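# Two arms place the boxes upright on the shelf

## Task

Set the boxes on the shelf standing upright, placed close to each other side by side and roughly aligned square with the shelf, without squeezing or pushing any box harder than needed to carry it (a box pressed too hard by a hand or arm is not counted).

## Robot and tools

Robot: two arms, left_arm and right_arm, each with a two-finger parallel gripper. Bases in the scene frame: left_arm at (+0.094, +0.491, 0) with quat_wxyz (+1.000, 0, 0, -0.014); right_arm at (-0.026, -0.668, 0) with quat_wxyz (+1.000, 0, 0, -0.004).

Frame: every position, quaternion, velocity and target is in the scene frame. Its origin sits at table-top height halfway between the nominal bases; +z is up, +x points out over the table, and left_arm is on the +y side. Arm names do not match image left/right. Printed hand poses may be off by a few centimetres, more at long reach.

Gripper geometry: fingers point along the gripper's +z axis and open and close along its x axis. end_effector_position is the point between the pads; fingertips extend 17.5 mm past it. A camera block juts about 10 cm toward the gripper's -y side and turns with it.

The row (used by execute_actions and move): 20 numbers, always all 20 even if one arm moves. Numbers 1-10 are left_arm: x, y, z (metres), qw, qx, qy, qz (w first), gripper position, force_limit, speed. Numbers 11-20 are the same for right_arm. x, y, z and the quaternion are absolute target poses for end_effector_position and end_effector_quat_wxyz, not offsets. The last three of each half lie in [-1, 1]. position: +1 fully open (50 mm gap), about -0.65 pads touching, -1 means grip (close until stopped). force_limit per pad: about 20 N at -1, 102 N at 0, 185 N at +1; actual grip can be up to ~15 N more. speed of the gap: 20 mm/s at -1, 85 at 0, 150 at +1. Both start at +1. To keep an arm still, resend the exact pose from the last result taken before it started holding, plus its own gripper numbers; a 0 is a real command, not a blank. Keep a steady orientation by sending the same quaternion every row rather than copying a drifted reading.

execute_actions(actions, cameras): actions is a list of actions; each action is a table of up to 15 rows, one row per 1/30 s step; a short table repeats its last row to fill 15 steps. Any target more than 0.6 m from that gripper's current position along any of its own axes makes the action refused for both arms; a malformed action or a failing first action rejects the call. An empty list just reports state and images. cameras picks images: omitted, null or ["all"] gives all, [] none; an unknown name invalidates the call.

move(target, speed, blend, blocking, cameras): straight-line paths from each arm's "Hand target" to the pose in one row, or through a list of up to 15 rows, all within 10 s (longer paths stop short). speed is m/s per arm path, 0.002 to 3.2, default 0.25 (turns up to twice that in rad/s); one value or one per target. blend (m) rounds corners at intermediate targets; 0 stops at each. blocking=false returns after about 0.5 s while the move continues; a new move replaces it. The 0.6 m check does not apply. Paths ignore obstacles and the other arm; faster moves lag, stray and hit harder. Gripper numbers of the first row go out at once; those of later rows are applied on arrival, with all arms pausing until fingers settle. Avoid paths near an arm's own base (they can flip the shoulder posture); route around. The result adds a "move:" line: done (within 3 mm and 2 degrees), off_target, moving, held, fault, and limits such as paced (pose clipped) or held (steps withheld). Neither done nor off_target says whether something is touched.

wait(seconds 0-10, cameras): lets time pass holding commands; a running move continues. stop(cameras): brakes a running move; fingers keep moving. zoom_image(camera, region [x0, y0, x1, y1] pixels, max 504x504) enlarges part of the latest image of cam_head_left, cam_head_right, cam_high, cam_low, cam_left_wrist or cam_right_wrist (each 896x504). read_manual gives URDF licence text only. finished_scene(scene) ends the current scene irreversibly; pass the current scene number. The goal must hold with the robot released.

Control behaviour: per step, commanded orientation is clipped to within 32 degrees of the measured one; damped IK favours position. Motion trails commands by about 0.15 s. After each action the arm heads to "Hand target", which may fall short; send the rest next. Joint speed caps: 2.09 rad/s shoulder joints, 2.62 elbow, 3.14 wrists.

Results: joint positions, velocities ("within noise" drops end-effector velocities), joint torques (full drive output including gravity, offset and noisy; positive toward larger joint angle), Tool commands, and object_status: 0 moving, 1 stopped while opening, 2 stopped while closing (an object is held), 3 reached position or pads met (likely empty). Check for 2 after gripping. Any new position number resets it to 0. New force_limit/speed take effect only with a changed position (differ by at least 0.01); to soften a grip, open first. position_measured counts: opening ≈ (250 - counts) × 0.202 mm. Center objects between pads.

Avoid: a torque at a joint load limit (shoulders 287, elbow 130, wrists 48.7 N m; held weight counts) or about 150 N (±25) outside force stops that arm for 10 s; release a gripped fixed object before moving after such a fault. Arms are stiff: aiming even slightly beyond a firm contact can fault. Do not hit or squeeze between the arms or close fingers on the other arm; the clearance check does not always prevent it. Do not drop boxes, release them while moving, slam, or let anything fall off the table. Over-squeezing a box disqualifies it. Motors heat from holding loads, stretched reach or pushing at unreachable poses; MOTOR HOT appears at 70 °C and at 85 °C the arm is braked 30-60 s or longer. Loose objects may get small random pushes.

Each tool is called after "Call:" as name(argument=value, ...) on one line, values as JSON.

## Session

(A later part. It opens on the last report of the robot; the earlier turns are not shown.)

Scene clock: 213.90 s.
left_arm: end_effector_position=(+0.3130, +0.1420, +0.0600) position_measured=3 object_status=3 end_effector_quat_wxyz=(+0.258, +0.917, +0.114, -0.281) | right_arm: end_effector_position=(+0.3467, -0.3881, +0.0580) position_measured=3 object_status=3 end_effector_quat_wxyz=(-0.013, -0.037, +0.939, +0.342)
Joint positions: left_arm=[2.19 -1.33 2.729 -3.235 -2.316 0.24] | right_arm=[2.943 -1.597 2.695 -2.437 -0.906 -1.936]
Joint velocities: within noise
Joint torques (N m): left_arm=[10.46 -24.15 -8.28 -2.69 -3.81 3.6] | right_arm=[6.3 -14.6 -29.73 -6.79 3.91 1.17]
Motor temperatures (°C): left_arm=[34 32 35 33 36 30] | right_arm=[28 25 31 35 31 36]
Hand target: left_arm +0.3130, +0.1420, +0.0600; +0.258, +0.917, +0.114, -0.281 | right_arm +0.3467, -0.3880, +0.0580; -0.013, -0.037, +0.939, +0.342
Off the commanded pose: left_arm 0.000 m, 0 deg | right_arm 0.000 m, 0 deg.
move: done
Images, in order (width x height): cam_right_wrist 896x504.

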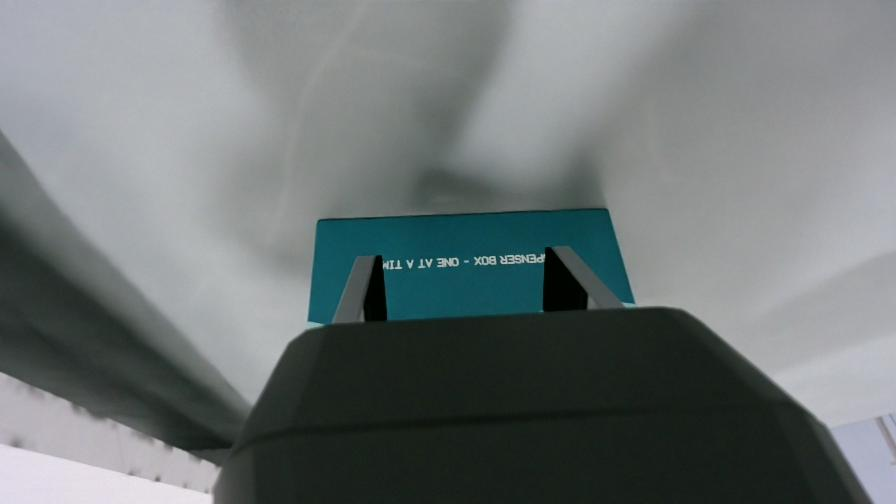

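Call:
move(target=[0.313,0.142,0.06,0.258,0.9174,0.1139,-0.2806,1,-1,0,0.3465,-0.385,0.058,-0.0134,-0.0369,0.939,0.3417,1,-1,0], speed=0.01, cameras=["cam_right_wrist","cam_left_wrist","cam_head_left"])

Call:
zoom_image(camera="cam_right_wrist", region=[280, 180, 660, 340])

Call:
zoom_image(camera="cam_left_wrist", region=[320, 160, 700, 340])

Call:
zoom_image(camera="cam_head_left", region=[420, 270, 540, 370])

Call:
move(target=[0.313,0.142,0.06,0.258,0.9174,0.1139,-0.2806,1,-1,0,0.3464,-0.383,0.058,-0.0134,-0.0369,0.939,0.3417,1,-1,0], speed=0.01, cameras=["cam_right_wrist","cam_left_wrist"])

Call:
zoom_image(camera="cam_right_wrist", region=[280, 180, 660, 340])

Call:
zoom_image(camera="cam_left_wrist", region=[320, 160, 700, 340])

Scene clock: 222.73 s.
left_arm: end_effector_position=(+0.3130, +0.1420, +0.0600) position_measured=3 object_status=3 end_effector_quat_wxyz=(+0.258, +0.917, +0.114, -0.281) | right_arm: end_effector_position=(+0.3465, -0.3851, +0.0580) position_measured=3 object_status=3 end_effector_quat_wxyz=(-0.013, -0.037, +0.939, +0.342)
Joint positions: left_arm=[2.19 -1.33 2.729 -3.235 -2.316 0.24] | right_arm=[2.951 -1.594 2.695 -2.446 -0.904 -1.926]
Joint velocities: within noise
Joint torques (N m): left_arm=[10.93 -26.99 -9.02 -3.27 -3.29 3.28] | right_arm=[5.15 -11.34 -30.29 -6.93 3.77 0.65]
Motor temperatures (°C): left_arm=[34 32 35 33 36 30] | right_arm=[28 25 31 35 31 36]
Hand target: left_arm +0.3130, +0.1420, +0.0600; +0.258, +0.917, +0.114, -0.281 | right_arm +0.3465, -0.3850, +0.0580; -0.013, -0.037, +0.939, +0.342
Off the commanded pose: left_arm 0.000 m, 0 deg | right_arm 0.000 m, 0 deg.
move: done
Images, in order (width x height): cam_head_left 896x504, cam_left_wrist 896x504, cam_right_wrist 896x504.

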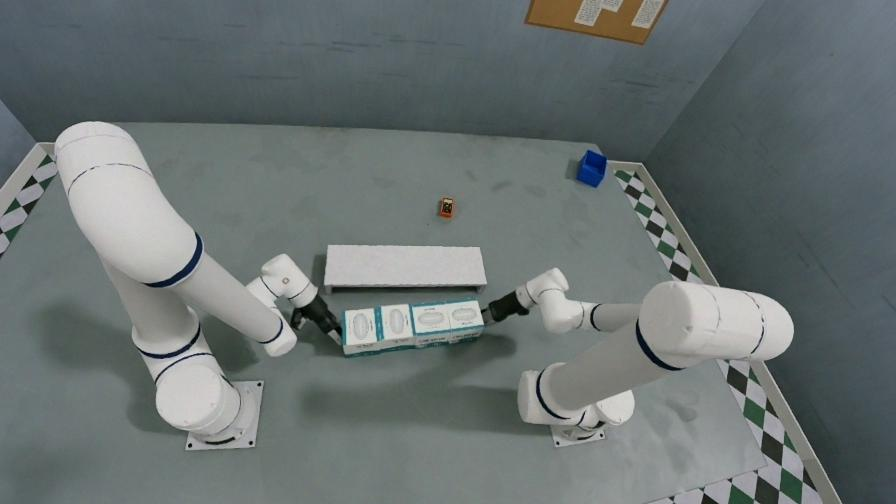

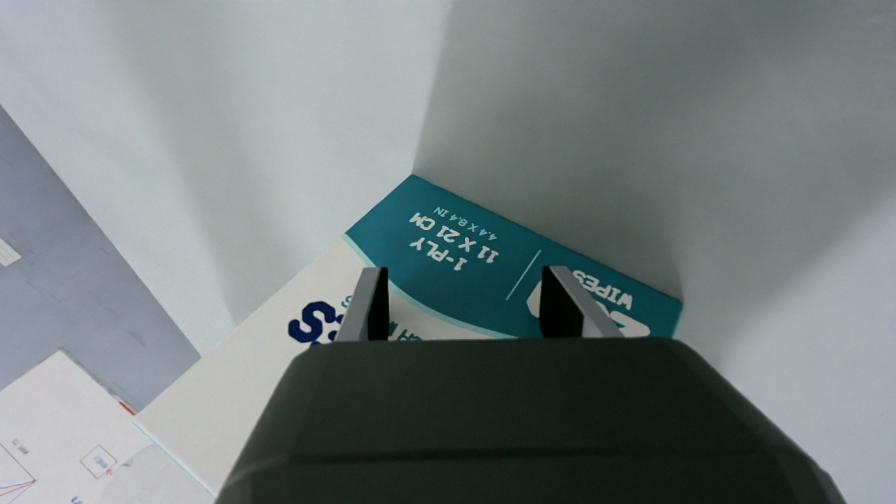

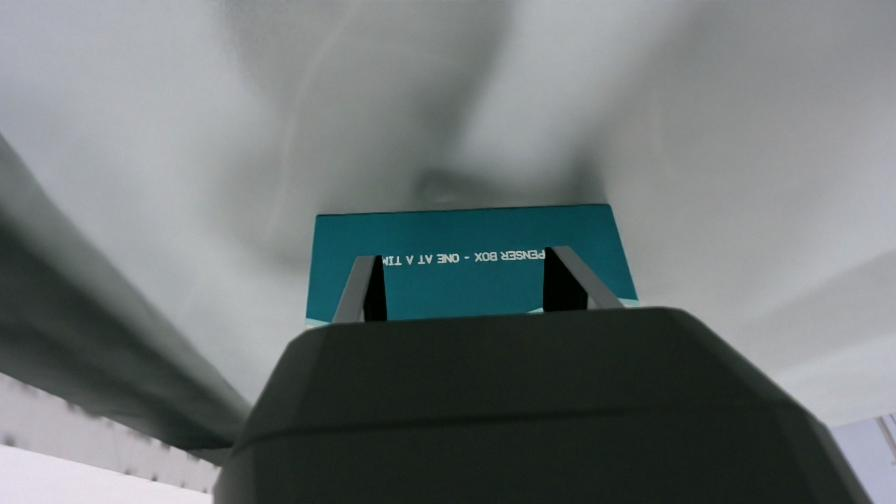

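Scaled by 1.326 from the camera's 896x504 image, which has a finer 1280x720 frame.

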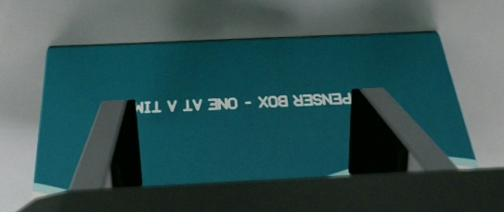

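Scaled by 1.326 from the camera's 896x504 image, which has a finer 1280x720 frame.

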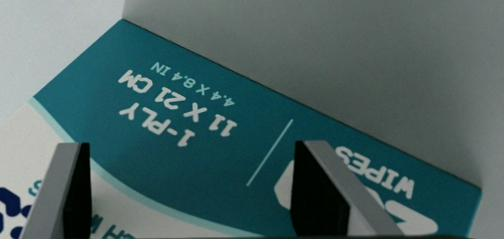

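Scaled by 4.200 from the camera's 896x504 image, which has a finer 1280x720 frame.

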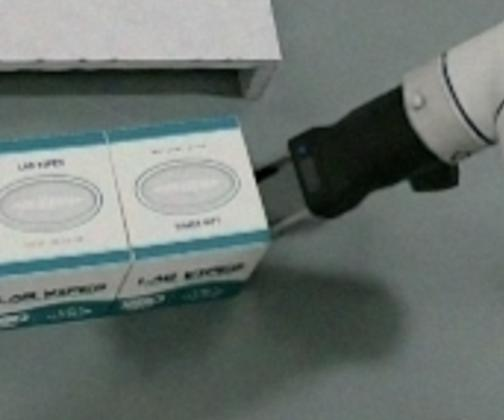

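Scene clock: 223.43 s.
left_arm: end_effector_position=(+0.3130, +0.1420, +0.0600) position_measured=3 object_status=3 end_effector_quat_wxyz=(+0.258, +0.917, +0.114, -0.281) | right_arm: end_effector_position=(+0.3464, -0.3831, +0.0580) position_measured=3 object_status=3 end_effector_quat_wxyz=(-0.013, -0.037, +0.939, +0.342)
Joint positions: left_arm=[2.19 -1.33 2.729 -3.235 -2.316 0.24] | right_arm=[2.957 -1.592 2.695 -2.453 -0.903 -1.919]
Joint velocities: within noise
Joint torques (N m): left_arm=[8.6 -28.97 -8.3 -3.23 -3.6 3.37] | right_arm=[3.77 -16.01 -29.67 -7.58 4.03 0.92]
Motor temperatures (°C): left_arm=[34 32 35 33 36 30] | right_arm=[28 25 31 35 31 36]
Hand target: left_arm +0.3130, +0.1420, +0.0600; +0.258, +0.917, +0.114, -0.281 | right_arm +0.3464, -0.3830, +0.0580; -0.013, -0.037, +0.939, +0.342
Off the commanded pose: left_arm 0.000 m, 0 deg | right_arm 0.000 m, 0 deg.
move: done
Images, in order (width x height): cam_left_wrist 896x504, cam_right_wrist 896x504.

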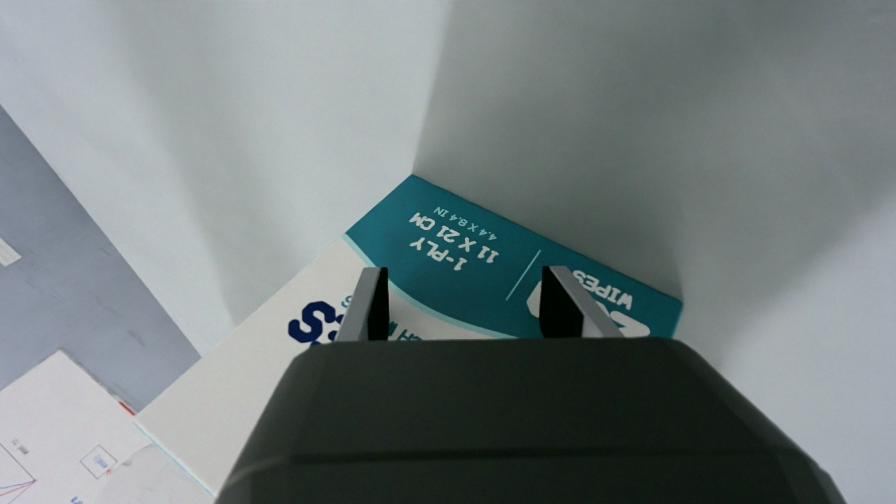

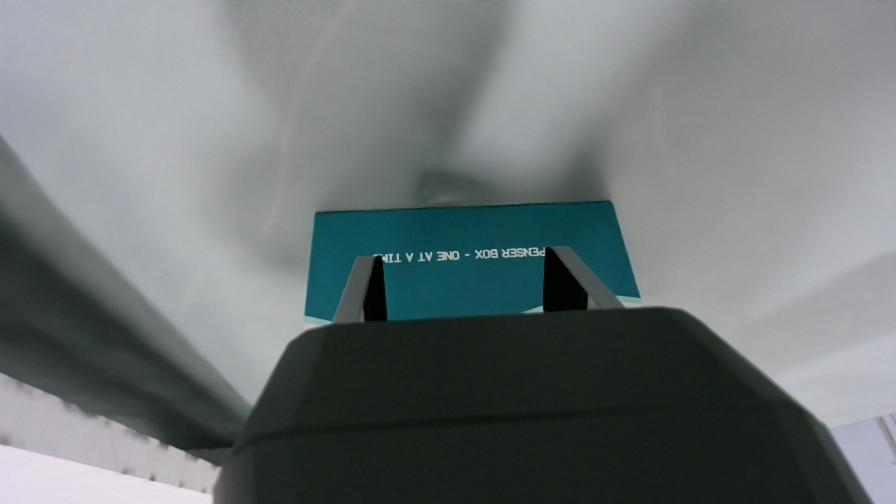

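Scaled by 1.326 from the camera's 896x504 image, which has a finer 1280x720 frame.

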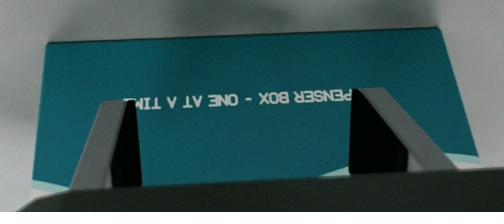

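Scaled by 1.326 from the camera's 896x504 image, which has a finer 1280x720 frame.

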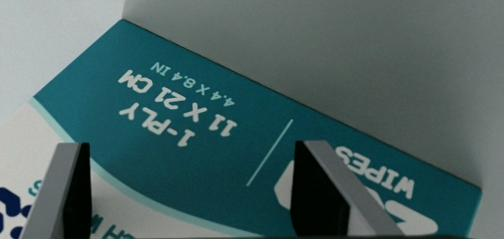

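Call:
move(target=[0.313,0.142,0.06,0.258,0.9174,0.1139,-0.2806,1,-1,0,0.346,-0.3775,0.058,-0.0134,-0.0369,0.939,0.3417,1,-1,0], speed=0.01, cameras=["cam_right_wrist"])

Call:
zoom_image(camera="cam_right_wrist", region=[280, 180, 660, 340])

Call:
move(target=[0.313,0.142,0.06,0.258,0.9174,0.1139,-0.2806,1,-1,0,0.3459,-0.3755,0.058,-0.0134,-0.0369,0.939,0.3417,1,-1,0], speed=0.01, cameras=["cam_right_wrist","cam_left_wrist"])

Call:
zoom_image(camera="cam_right_wrist", region=[280, 180, 660, 340])

Call:
zoom_image(camera="cam_left_wrist", region=[320, 160, 700, 340])

Scene clock: 235.30 s.
left_arm: end_effector_position=(+0.3130, +0.1420, +0.0600) position_measured=3 object_status=3 end_effector_quat_wxyz=(+0.258, +0.917, +0.114, -0.281) | right_arm: end_effector_position=(+0.3460, -0.3776, +0.0580) position_measured=3 object_status=3 end_effector_quat_wxyz=(-0.013, -0.037, +0.939, +0.342)
Joint positions: left_arm=[2.19 -1.33 2.729 -3.235 -2.316 0.24] | right_arm=[2.971 -1.586 2.694 -2.469 -0.9 -1.901]
Joint velocities: within noise
Joint torques (N m): left_arm=[9.48 -29.52 -8.53 -3.2 -3.82 3] | right_arm=[7.1 -13.47 -29 -7.27 3.81 0.65]
Motor temperatures (°C): left_arm=[34 32 35 33 36 30] | right_arm=[28 25 31 35 31 36]
Hand target: left_arm +0.3130, +0.1420, +0.0600; +0.258, +0.917, +0.114, -0.281 | right_arm +0.3460, -0.3775, +0.0580; -0.013, -0.037, +0.939, +0.342
Off the commanded pose: left_arm 0.000 m, 0 deg | right_arm 0.000 m, 0 deg.
move: done
Images, in order (width x height): cam_right_wrist 896x504.

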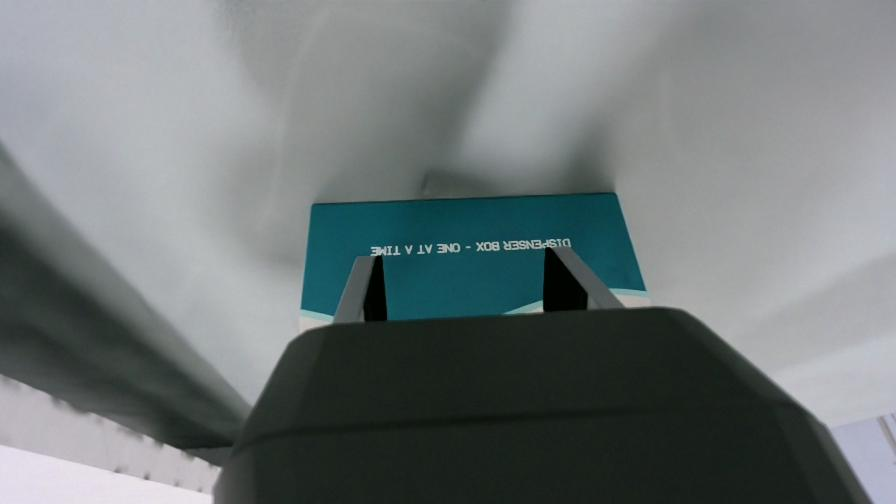

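Scaled by 1.326 from the camera's 896x504 image, which has a finer 1280x720 frame.

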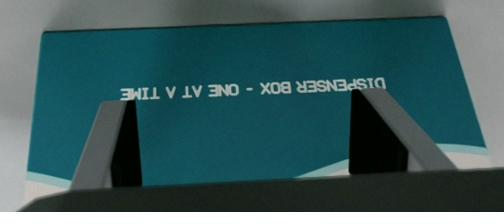

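Scene clock: 236.00 s.
left_arm: end_effector_position=(+0.3130, +0.1420, +0.0600) position_measured=3 object_status=3 end_effector_quat_wxyz=(+0.258, +0.917, +0.114, -0.281) | right_arm: end_effector_position=(+0.3459, -0.3756, +0.0580) position_measured=3 object_status=3 end_effector_quat_wxyz=(-0.013, -0.037, +0.939, +0.342) end_effector_velocity=(+0.001, +0.000, +0.000) end_effector_angular_velocity=(-0.001, -0.003, -0.001)
Joint positions: left_arm=[2.19 -1.33 2.729 -3.235 -2.316 0.24] | right_arm=[2.977 -1.584 2.694 -2.476 -0.899 -1.894]
Joint velocities: left_arm=[within noise] | right_arm=[0.002 0.001 -0.001 -0.005 0 0.003]
Joint torques (N m): left_arm=[9.84 -31.23 -9.21 -2.93 -3.9 2.91] | right_arm=[8.25 -17.32 -28.52 -7.28 3.62 1.49]
Motor temperatures (°C): left_arm=[34 32 35 33 36 30] | right_arm=[28 25 31 35 31 36]
Hand target: left_arm +0.3130, +0.1420, +0.0600; +0.258, +0.917, +0.114, -0.281 | right_arm +0.3459, -0.3755, +0.0580; -0.013, -0.037, +0.939, +0.342
Off the commanded pose: left_arm 0.000 m, 0 deg | right_arm 0.000 m, 0 deg.
move: done
Images, in order (width x height): cam_left_wrist 896x504, cam_right_wrist 896x504.

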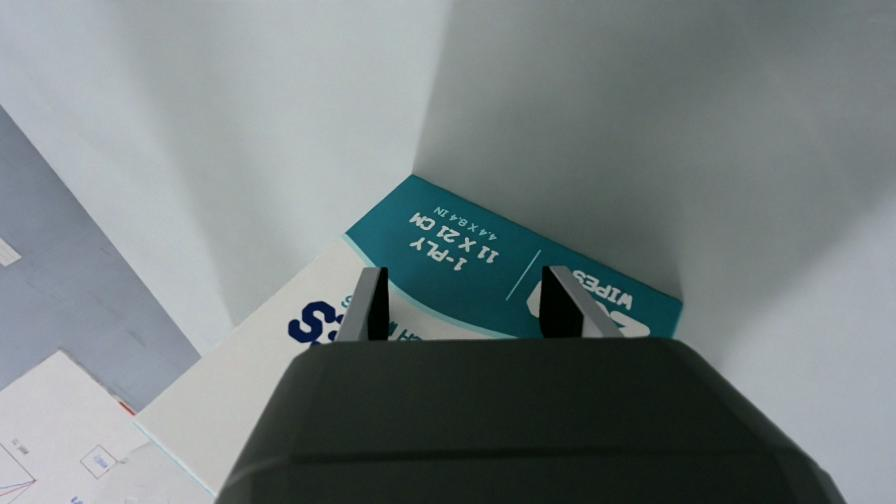

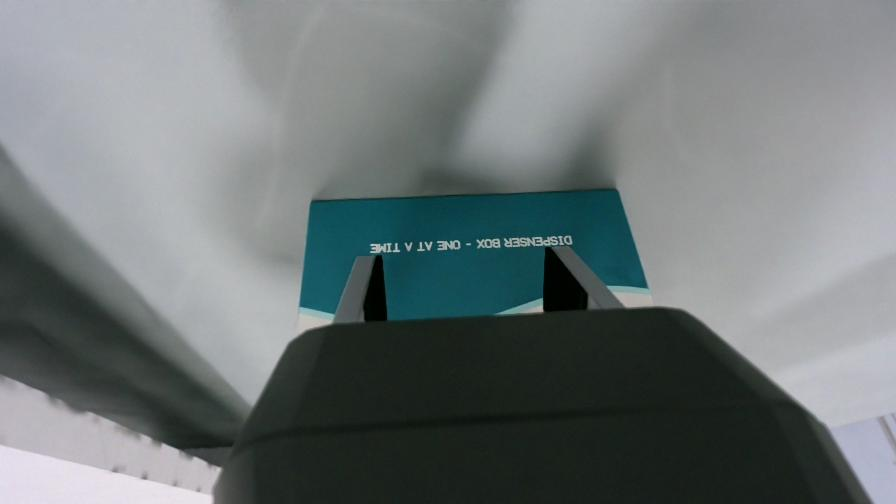

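Scaled by 1.326 from the camera's 896x504 image, which has a finer 1280x720 frame.

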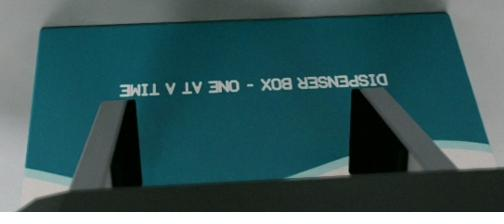

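Scaled by 1.326 from the camera's 896x504 image, which has a finer 1280x720 frame.

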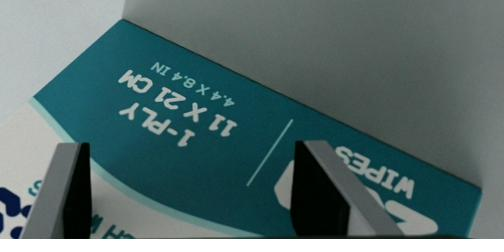

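Call:
move(target=[0.313,0.142,0.06,0.258,0.9174,0.1139,-0.2806,1,-1,0,0.3457,-0.3735,0.058,-0.0134,-0.0369,0.939,0.3417,1,-1,0], speed=0.01, cameras=["cam_right_wrist"])

Call:
zoom_image(camera="cam_right_wrist", region=[280, 180, 660, 340])

Call:
move(target=[0.313,0.142,0.06,0.258,0.9174,0.1139,-0.2806,1,-1,0,0.3456,-0.372,0.058,-0.0134,-0.0369,0.939,0.3417,1,-1,0], speed=0.01, cameras=["cam_right_wrist","cam_left_wrist"])

Call:
zoom_image(camera="cam_right_wrist", region=[280, 180, 660, 340])

Call:
zoom_image(camera="cam_left_wrist", region=[320, 160, 700, 340])

Scene clock: 245.87 s.
left_arm: end_effector_position=(+0.3130, +0.1420, +0.0600) position_measured=3 object_status=3 end_effector_quat_wxyz=(+0.258, +0.917, +0.114, -0.281) | right_arm: end_effector_position=(+0.3457, -0.3736, +0.0580) position_measured=3 object_status=3 end_effector_quat_wxyz=(-0.013, -0.037, +0.939, +0.342)
Joint positions: left_arm=[2.19 -1.33 2.729 -3.235 -2.316 0.24] | right_arm=[2.982 -1.582 2.694 -2.482 -0.898 -1.887]
Joint velocities: within noise
Joint torques (N m): left_arm=[8.39 -30.38 -8.57 -2.98 -3.72 2.97] | right_arm=[6.24 -14.51 -29.78 -6.69 3.94 0.96]
Motor temperatures (°C): left_arm=[34 32 35 33 36 30] | right_arm=[28 25 31 35 31 36]
Hand target: left_arm +0.3130, +0.1420, +0.0600; +0.258, +0.917, +0.114, -0.281 | right_arm +0.3457, -0.3735, +0.0580; -0.013, -0.037, +0.939, +0.342
Off the commanded pose: left_arm 0.000 m, 0 deg | right_arm 0.000 m, 0 deg.
move: done
Images, in order (width x height): cam_right_wrist 896x504.

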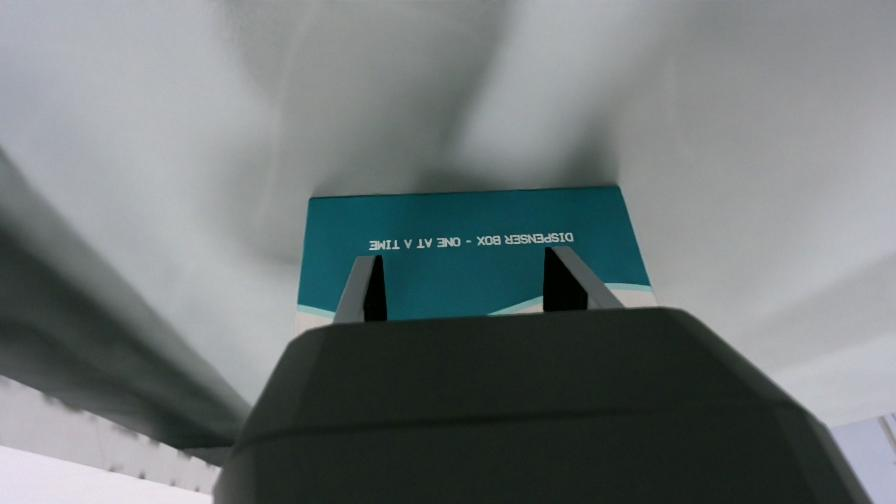

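Scaled by 1.326 from the camera's 896x504 image, which has a finer 1280x720 frame.

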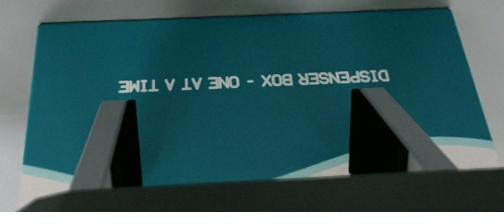

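Scene clock: 246.57 s.
left_arm: end_effector_position=(+0.3130, +0.1420, +0.0600) position_measured=3 object_status=3 end_effector_quat_wxyz=(+0.258, +0.917, +0.114, -0.281) | right_arm: end_effector_position=(+0.3456, -0.3721, +0.0580) position_measured=3 object_status=3 end_effector_quat_wxyz=(-0.013, -0.037, +0.939, +0.342)
Joint positions: left_arm=[2.19 -1.33 2.729 -3.235 -2.316 0.24] | right_arm=[2.986 -1.58 2.694 -2.486 -0.897 -1.882]
Joint velocities: within noise
Joint torques (N m): left_arm=[9.9 -30.4 -8.85 -3.41 -3.64 2.91] | right_arm=[4.42 -16.6 -28.81 -7.61 3.78 1.44]
Motor temperatures (°C): left_arm=[34 32 35 33 36 30] | right_arm=[28 25 31 35 31 36]
Hand target: left_arm +0.3130, +0.1420, +0.0600; +0.258, +0.917, +0.114, -0.281 | right_arm +0.3456, -0.3720, +0.0580; -0.013, -0.037, +0.939, +0.342
Off the commanded pose: left_arm 0.000 m, 0 deg | right_arm 0.000 m, 0 deg.
move: done
Images, in order (width x height): cam_left_wrist 896x504, cam_right_wrist 896x504.

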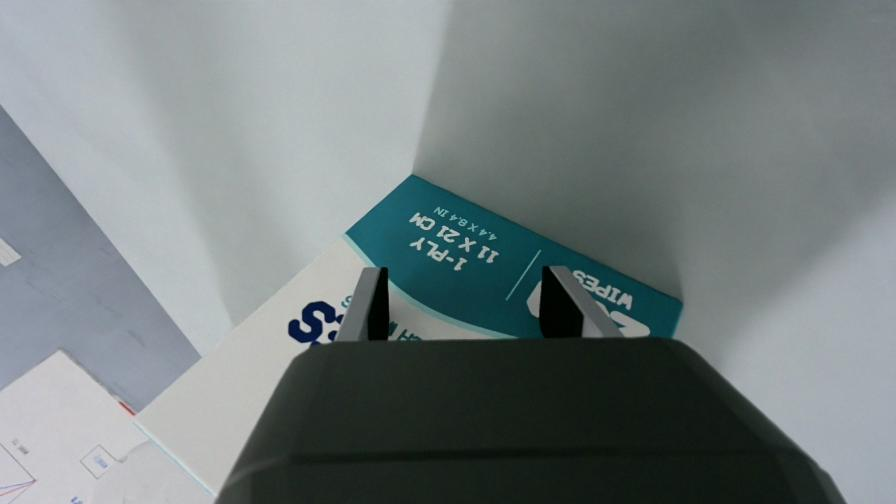

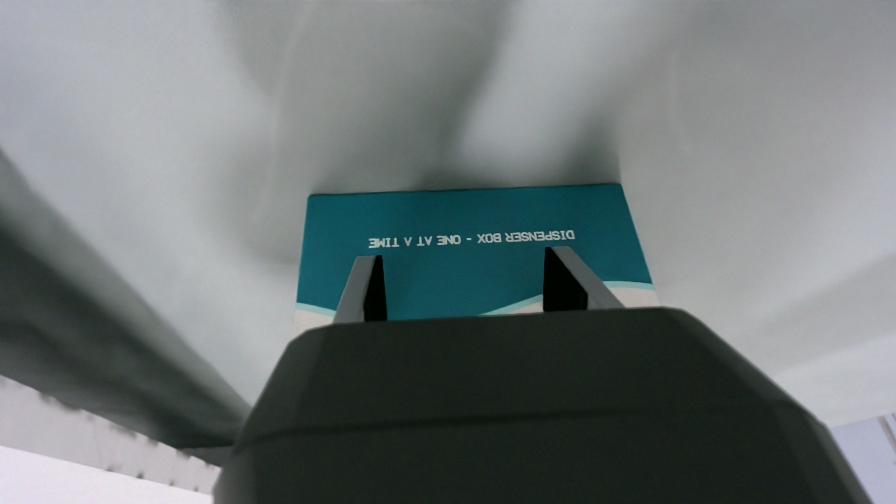

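Scaled by 1.326 from the camera's 896x504 image, which has a finer 1280x720 frame.

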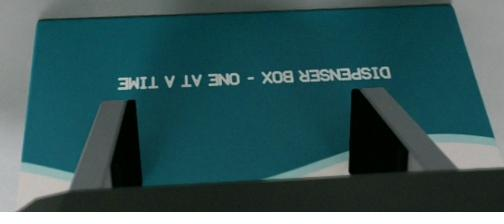

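Scaled by 1.326 from the camera's 896x504 image, which has a finer 1280x720 frame.

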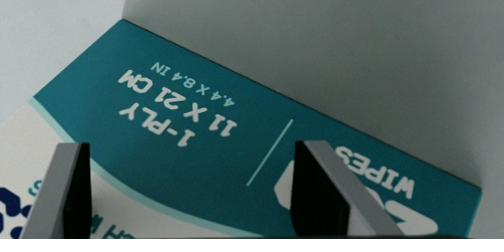

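Call:
move(target=[0.313,0.142,0.06,0.258,0.9174,0.1139,-0.2806,1,-1,0,0.3454,-0.370,0.058,-0.0134,-0.0369,0.939,0.3417,1,-1,0], speed=0.01, cameras=["cam_right_wrist"])

Call:
zoom_image(camera="cam_right_wrist", region=[280, 160, 660, 320])

Call:
move(target=[0.313,0.142,0.06,0.258,0.9174,0.1139,-0.2806,1,-1,0,0.3453,-0.3685,0.058,-0.0134,-0.0369,0.939,0.3417,1,-1,0], speed=0.01, cameras=["cam_right_wrist","cam_head_left","cam_left_wrist"])

Call:
zoom_image(camera="cam_right_wrist", region=[280, 160, 660, 320])

Call:
zoom_image(camera="cam_left_wrist", region=[320, 160, 700, 340])

Call:
zoom_image(camera="cam_head_left", region=[420, 270, 540, 370])

Scene clock: 254.47 s.
left_arm: end_effector_position=(+0.3130, +0.1420, +0.0600) position_measured=3 object_status=3 end_effector_quat_wxyz=(+0.258, +0.917, +0.114, -0.281) | right_arm: end_effector_position=(+0.3454, -0.3701, +0.0580) position_measured=3 object_status=3 end_effector_quat_wxyz=(-0.013, -0.037, +0.939, +0.342)
Joint positions: left_arm=[2.19 -1.33 2.729 -3.235 -2.316 0.24] | right_arm=[2.992 -1.578 2.693 -2.493 -0.896 -1.875]
Joint velocities: within noise
Joint torques (N m): left_arm=[10.71 -30.31 -9.51 -3.36 -3.5 3.02] | right_arm=[10.35 -17.95 -29.81 -6.78 4.15 1.35]
Motor temperatures (°C): left_arm=[34 32 35 33 36 30] | right_arm=[28 25 31 35 31 36]
Hand target: left_arm +0.3130, +0.1420, +0.0600; +0.258, +0.917, +0.114, -0.281 | right_arm +0.3454, -0.3700, +0.0580; -0.013, -0.037, +0.939, +0.342
Off the commanded pose: left_arm 0.000 m, 0 deg | right_arm 0.000 m, 0 deg.
move: done
Images, in order (width x height): cam_right_wrist 896x504.

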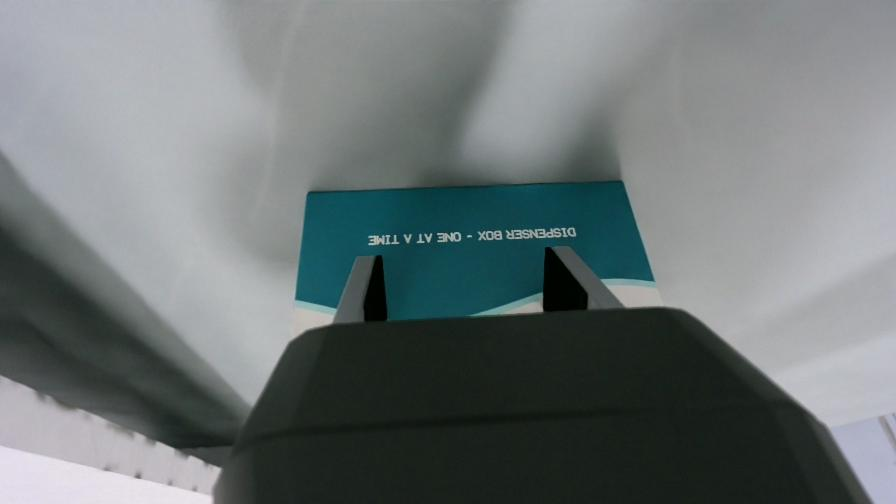

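Scaled by 1.326 from the camera's 896x504 image, which has a finer 1280x720 frame.

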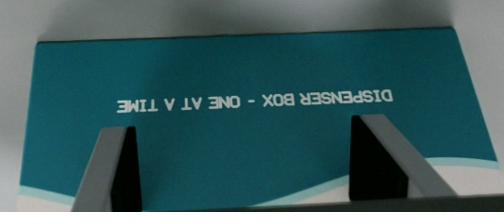

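Scene clock: 255.17 s.
left_arm: end_effector_position=(+0.3130, +0.1420, +0.0600) position_measured=3 object_status=3 end_effector_quat_wxyz=(+0.258, +0.917, +0.114, -0.281) | right_arm: end_effector_position=(+0.3453, -0.3686, +0.0580) position_measured=3 object_status=3 end_effector_quat_wxyz=(-0.013, -0.037, +0.939, +0.342)
Joint positions: left_arm=[2.19 -1.33 2.729 -3.235 -2.316 0.24] | right_arm=[2.996 -1.576 2.693 -2.497 -0.895 -1.87]
Joint velocities: within noise
Joint torques (N m): left_arm=[9.8 -31.29 -8.53 -3.41 -3.72 2.46] | right_arm=[11.69 -16.89 -28.83 -7.68 4.53 2.66]
Motor temperatures (°C): left_arm=[34 32 35 33 36 30] | right_arm=[28 25 31 35 31 36]
Hand target: left_arm +0.3130, +0.1420, +0.0600; +0.258, +0.917, +0.114, -0.281 | right_arm +0.3453, -0.3685, +0.0580; -0.013, -0.037, +0.939, +0.342
Off the commanded pose: left_arm 0.000 m, 0 deg | right_arm 0.000 m, 0 deg.
move: done
Images, in order (width x height): cam_head_left 896x504, cam_left_wrist 896x504, cam_right_wrist 896x504.

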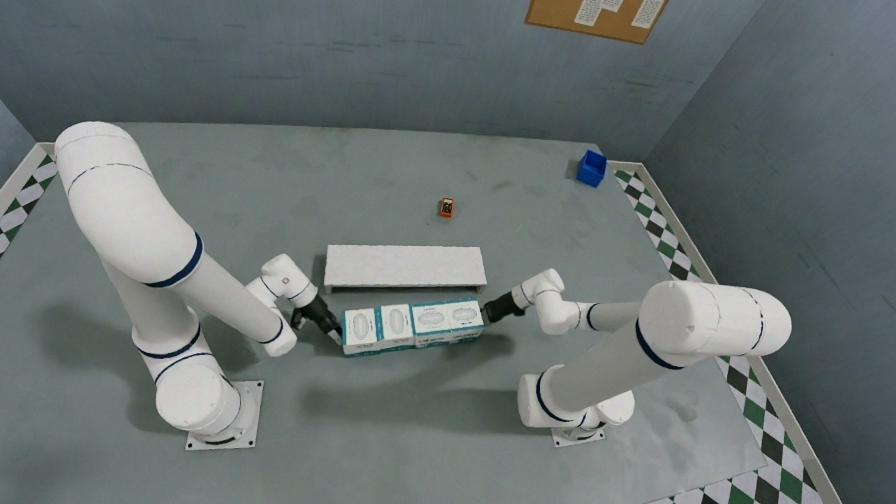

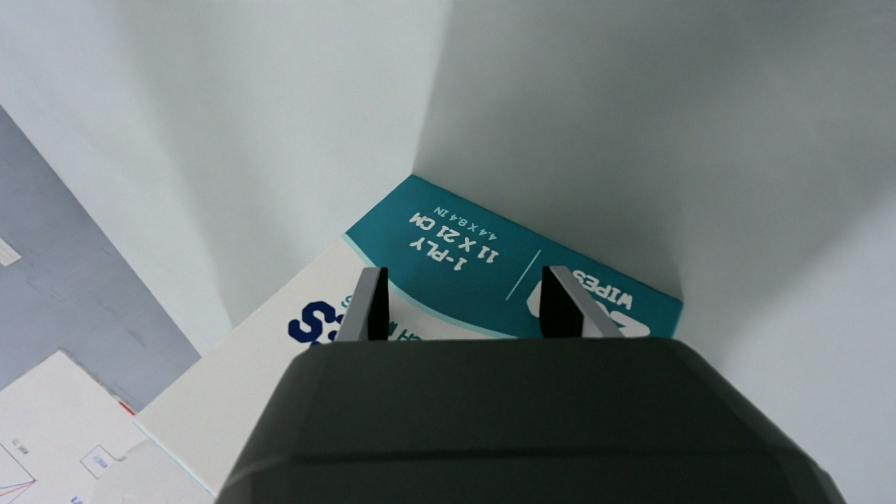

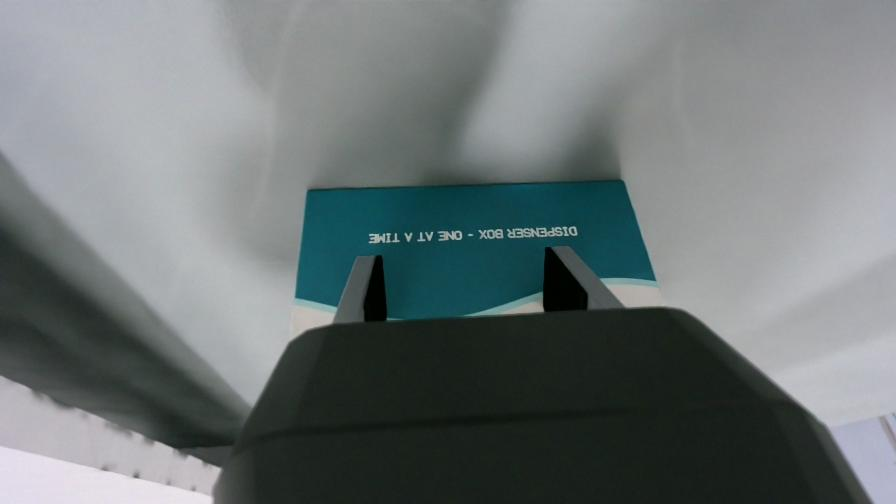

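Scaled by 1.326 from the camera's 896x504 image, which has a finer 1280x720 frame.

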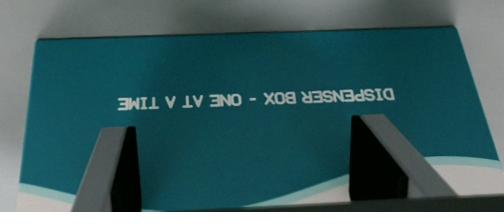

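Scaled by 1.326 from the camera's 896x504 image, which has a finer 1280x720 frame.

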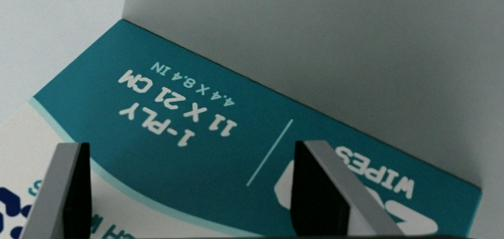

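Scaled by 4.200 from the camera's 896x504 image, which has a finer 1280x720 frame.

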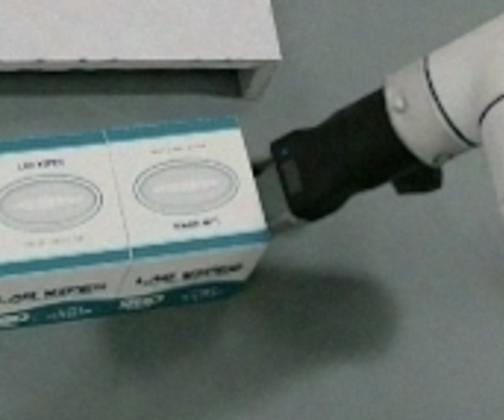

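Call:
move(target=[0.313,0.142,0.06,0.258,0.9174,0.1139,-0.2806,1,-1,0,0.3452,-0.3675,0.058,-0.0134,-0.0369,0.939,0.3417,1,-1,0], speed=0.01, cameras=["cam_right_wrist","cam_left_wrist"])

Call:
zoom_image(camera="cam_right_wrist", region=[280, 160, 660, 320])

Call:
move(target=[0.313,0.142,0.06,0.258,0.9174,0.1139,-0.2806,1,-1,0,0.3451,-0.3665,0.058,-0.0134,-0.0369,0.939,0.3417,1,-1,0], speed=0.01, cameras=["cam_right_wrist","cam_left_wrist","cam_head_left"])

Call:
zoom_image(camera="cam_right_wrist", region=[280, 160, 660, 320])

Call:
zoom_image(camera="cam_left_wrist", region=[320, 160, 700, 340])

Call:
zoom_image(camera="cam_head_left", region=[320, 280, 500, 370])

Scene clock: 264.83 s.
left_arm: end_effector_position=(+0.3130, +0.1420, +0.0600) position_measured=3 object_status=3 end_effector_quat_wxyz=(+0.258, +0.917, +0.114, -0.281) | right_arm: end_effector_position=(+0.3452, -0.3675, +0.0580) position_measured=3 object_status=3 end_effector_quat_wxyz=(-0.013, -0.037, +0.939, +0.342)
Joint positions: left_arm=[2.19 -1.33 2.729 -3.235 -2.316 0.24] | right_arm=[2.998 -1.575 2.693 -2.5 -0.895 -1.867]
Joint velocities: within noise
Joint torques (N m): left_arm=[8.49 -29.89 -8.86 -3.61 -3.58 2.58] | right_arm=[10.39 -16.59 -29.33 -6.99 4.91 1.29]
Motor temperatures (°C): left_arm=[34 32 35 33 36 30] | right_arm=[28 25 31 35 31 36]
Hand target: left_arm +0.3130, +0.1420, +0.0600; +0.258, +0.917, +0.114, -0.281 | right_arm +0.3452, -0.3675, +0.0580; -0.013, -0.037, +0.939, +0.342
Off the commanded pose: left_arm 0.000 m, 0 deg | right_arm 0.000 m, 0 deg.
move: done
Images, in order (width x height): cam_left_wrist 896x504, cam_right_wrist 896x504.

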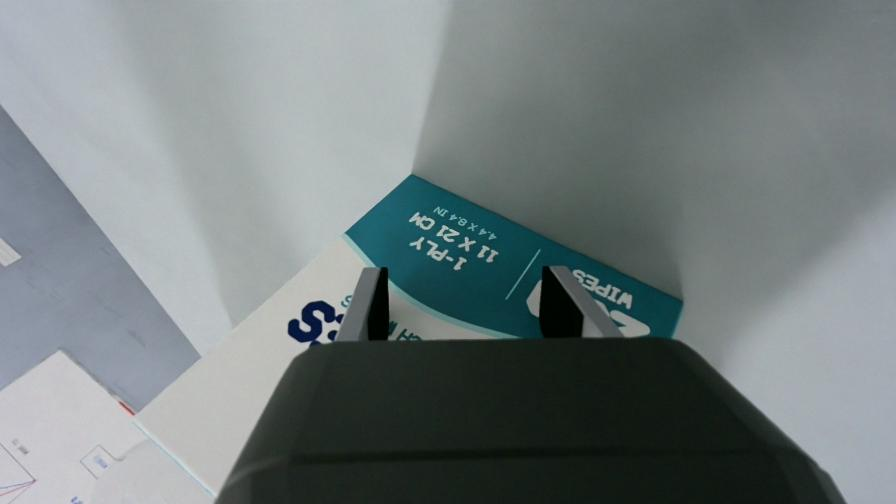

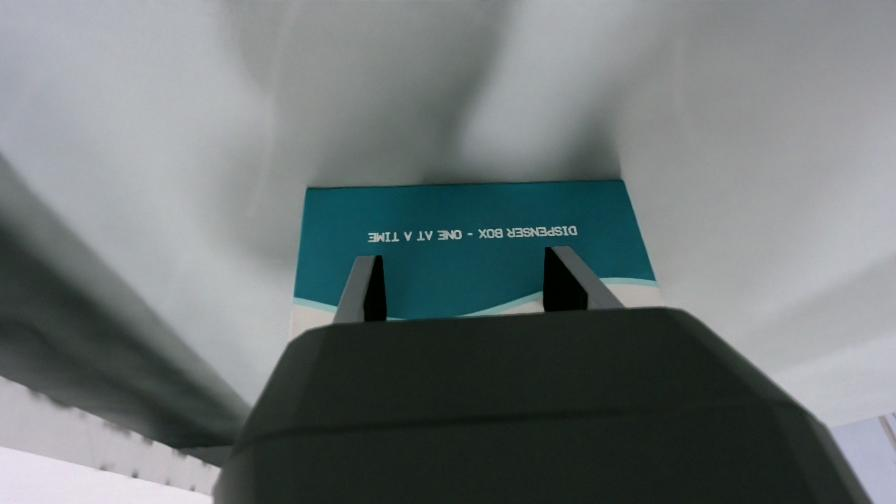

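Scaled by 1.326 from the camera's 896x504 image, which has a finer 1280x720 frame.

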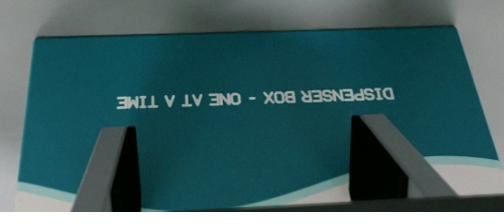

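Scene clock: 265.53 s.
left_arm: end_effector_position=(+0.3130, +0.1420, +0.0600) position_measured=3 object_status=3 end_effector_quat_wxyz=(+0.258, +0.917, +0.114, -0.281) | right_arm: end_effector_position=(+0.3451, -0.3665, +0.0580) position_measured=3 object_status=3 end_effector_quat_wxyz=(-0.013, -0.037, +0.939, +0.342)
Joint positions: left_arm=[2.19 -1.33 2.729 -3.235 -2.316 0.24] | right_arm=[3.001 -1.574 2.693 -2.504 -0.894 -1.863]
Joint velocities: within noise
Joint torques (N m): left_arm=[10.06 -30.86 -9.12 -3.64 -3.9 2.46] | right_arm=[9.13 -12.2 -28.28 -6.57 4.62 1.55]
Motor temperatures (°C): left_arm=[34 32 35 33 36 30] | right_arm=[28 25 31 35 31 36]
Hand target: left_arm +0.3130, +0.1420, +0.0600; +0.258, +0.917, +0.114, -0.281 | right_arm +0.3451, -0.3665, +0.0580; -0.013, -0.037, +0.939, +0.342
Off the commanded pose: left_arm 0.000 m, 0 deg | right_arm 0.000 m, 0 deg.
move: done
Images, in order (width x height): cam_head_left 896x504, cam_left_wrist 896x504, cam_right_wrist 896x504.

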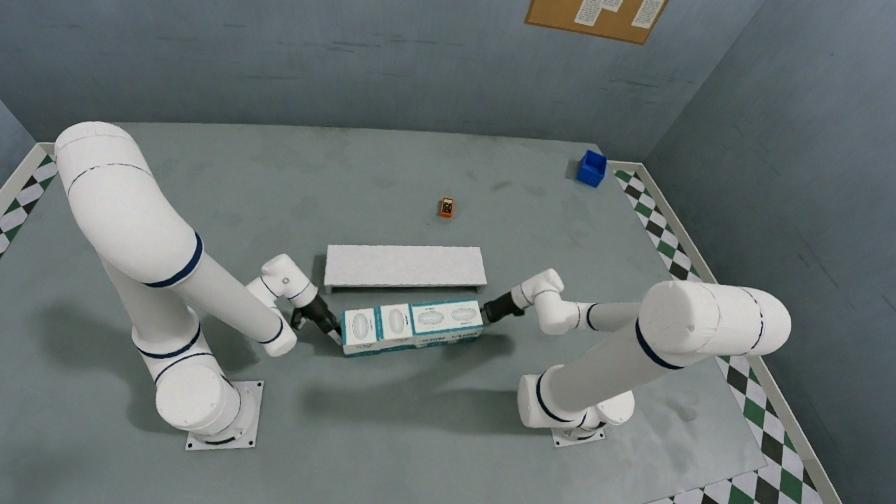

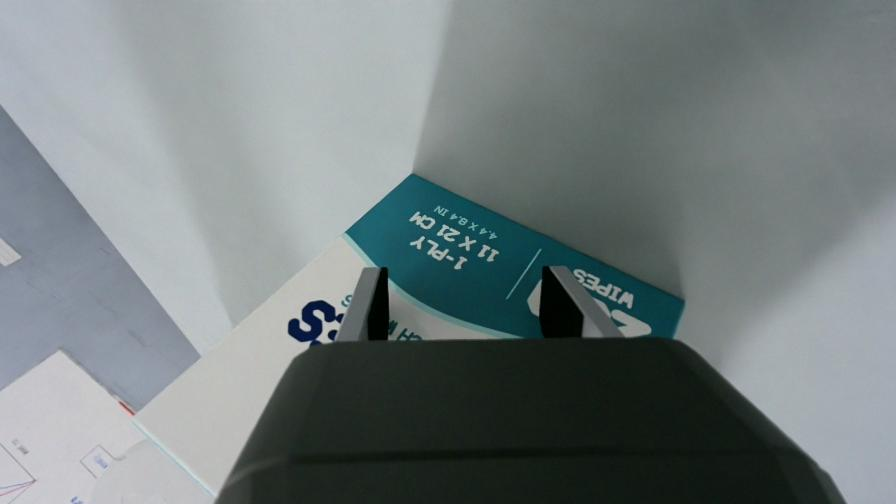

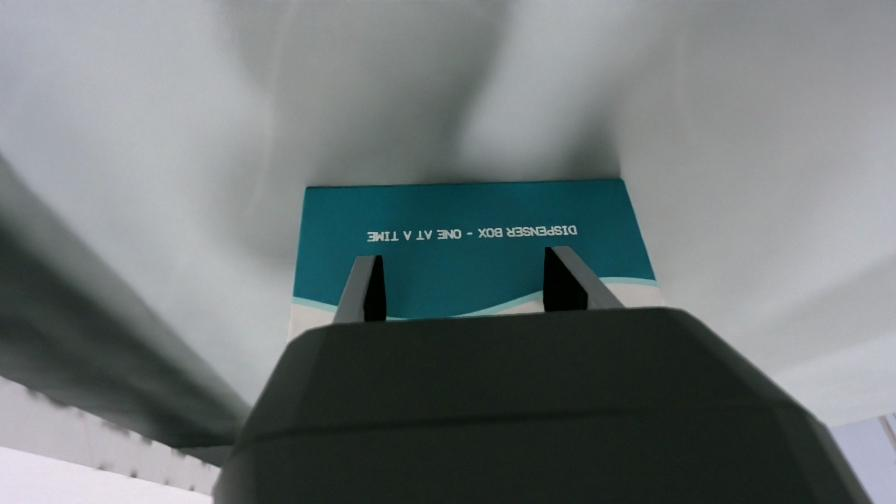

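Scaled by 1.326 from the camera's 896x504 image, which has a finer 1280x720 frame.

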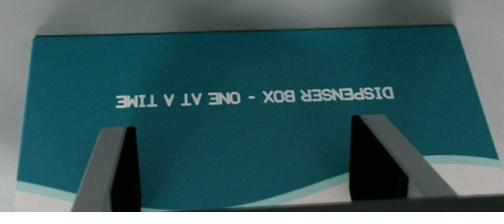

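Scaled by 1.326 from the camera's 896x504 image, which has a finer 1280x720 frame.

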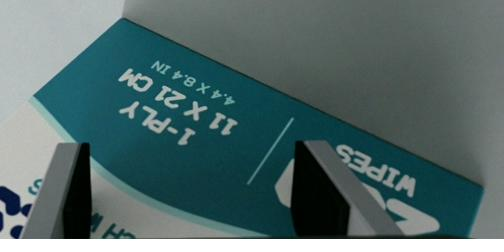

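Scaled by 2.800 from the camera's 896x504 image, which has a finer 1280x720 frame.

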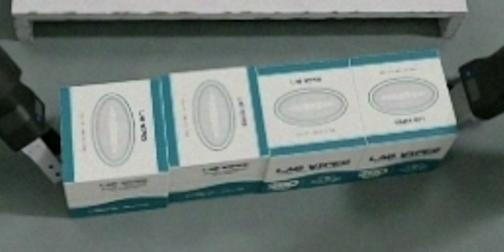

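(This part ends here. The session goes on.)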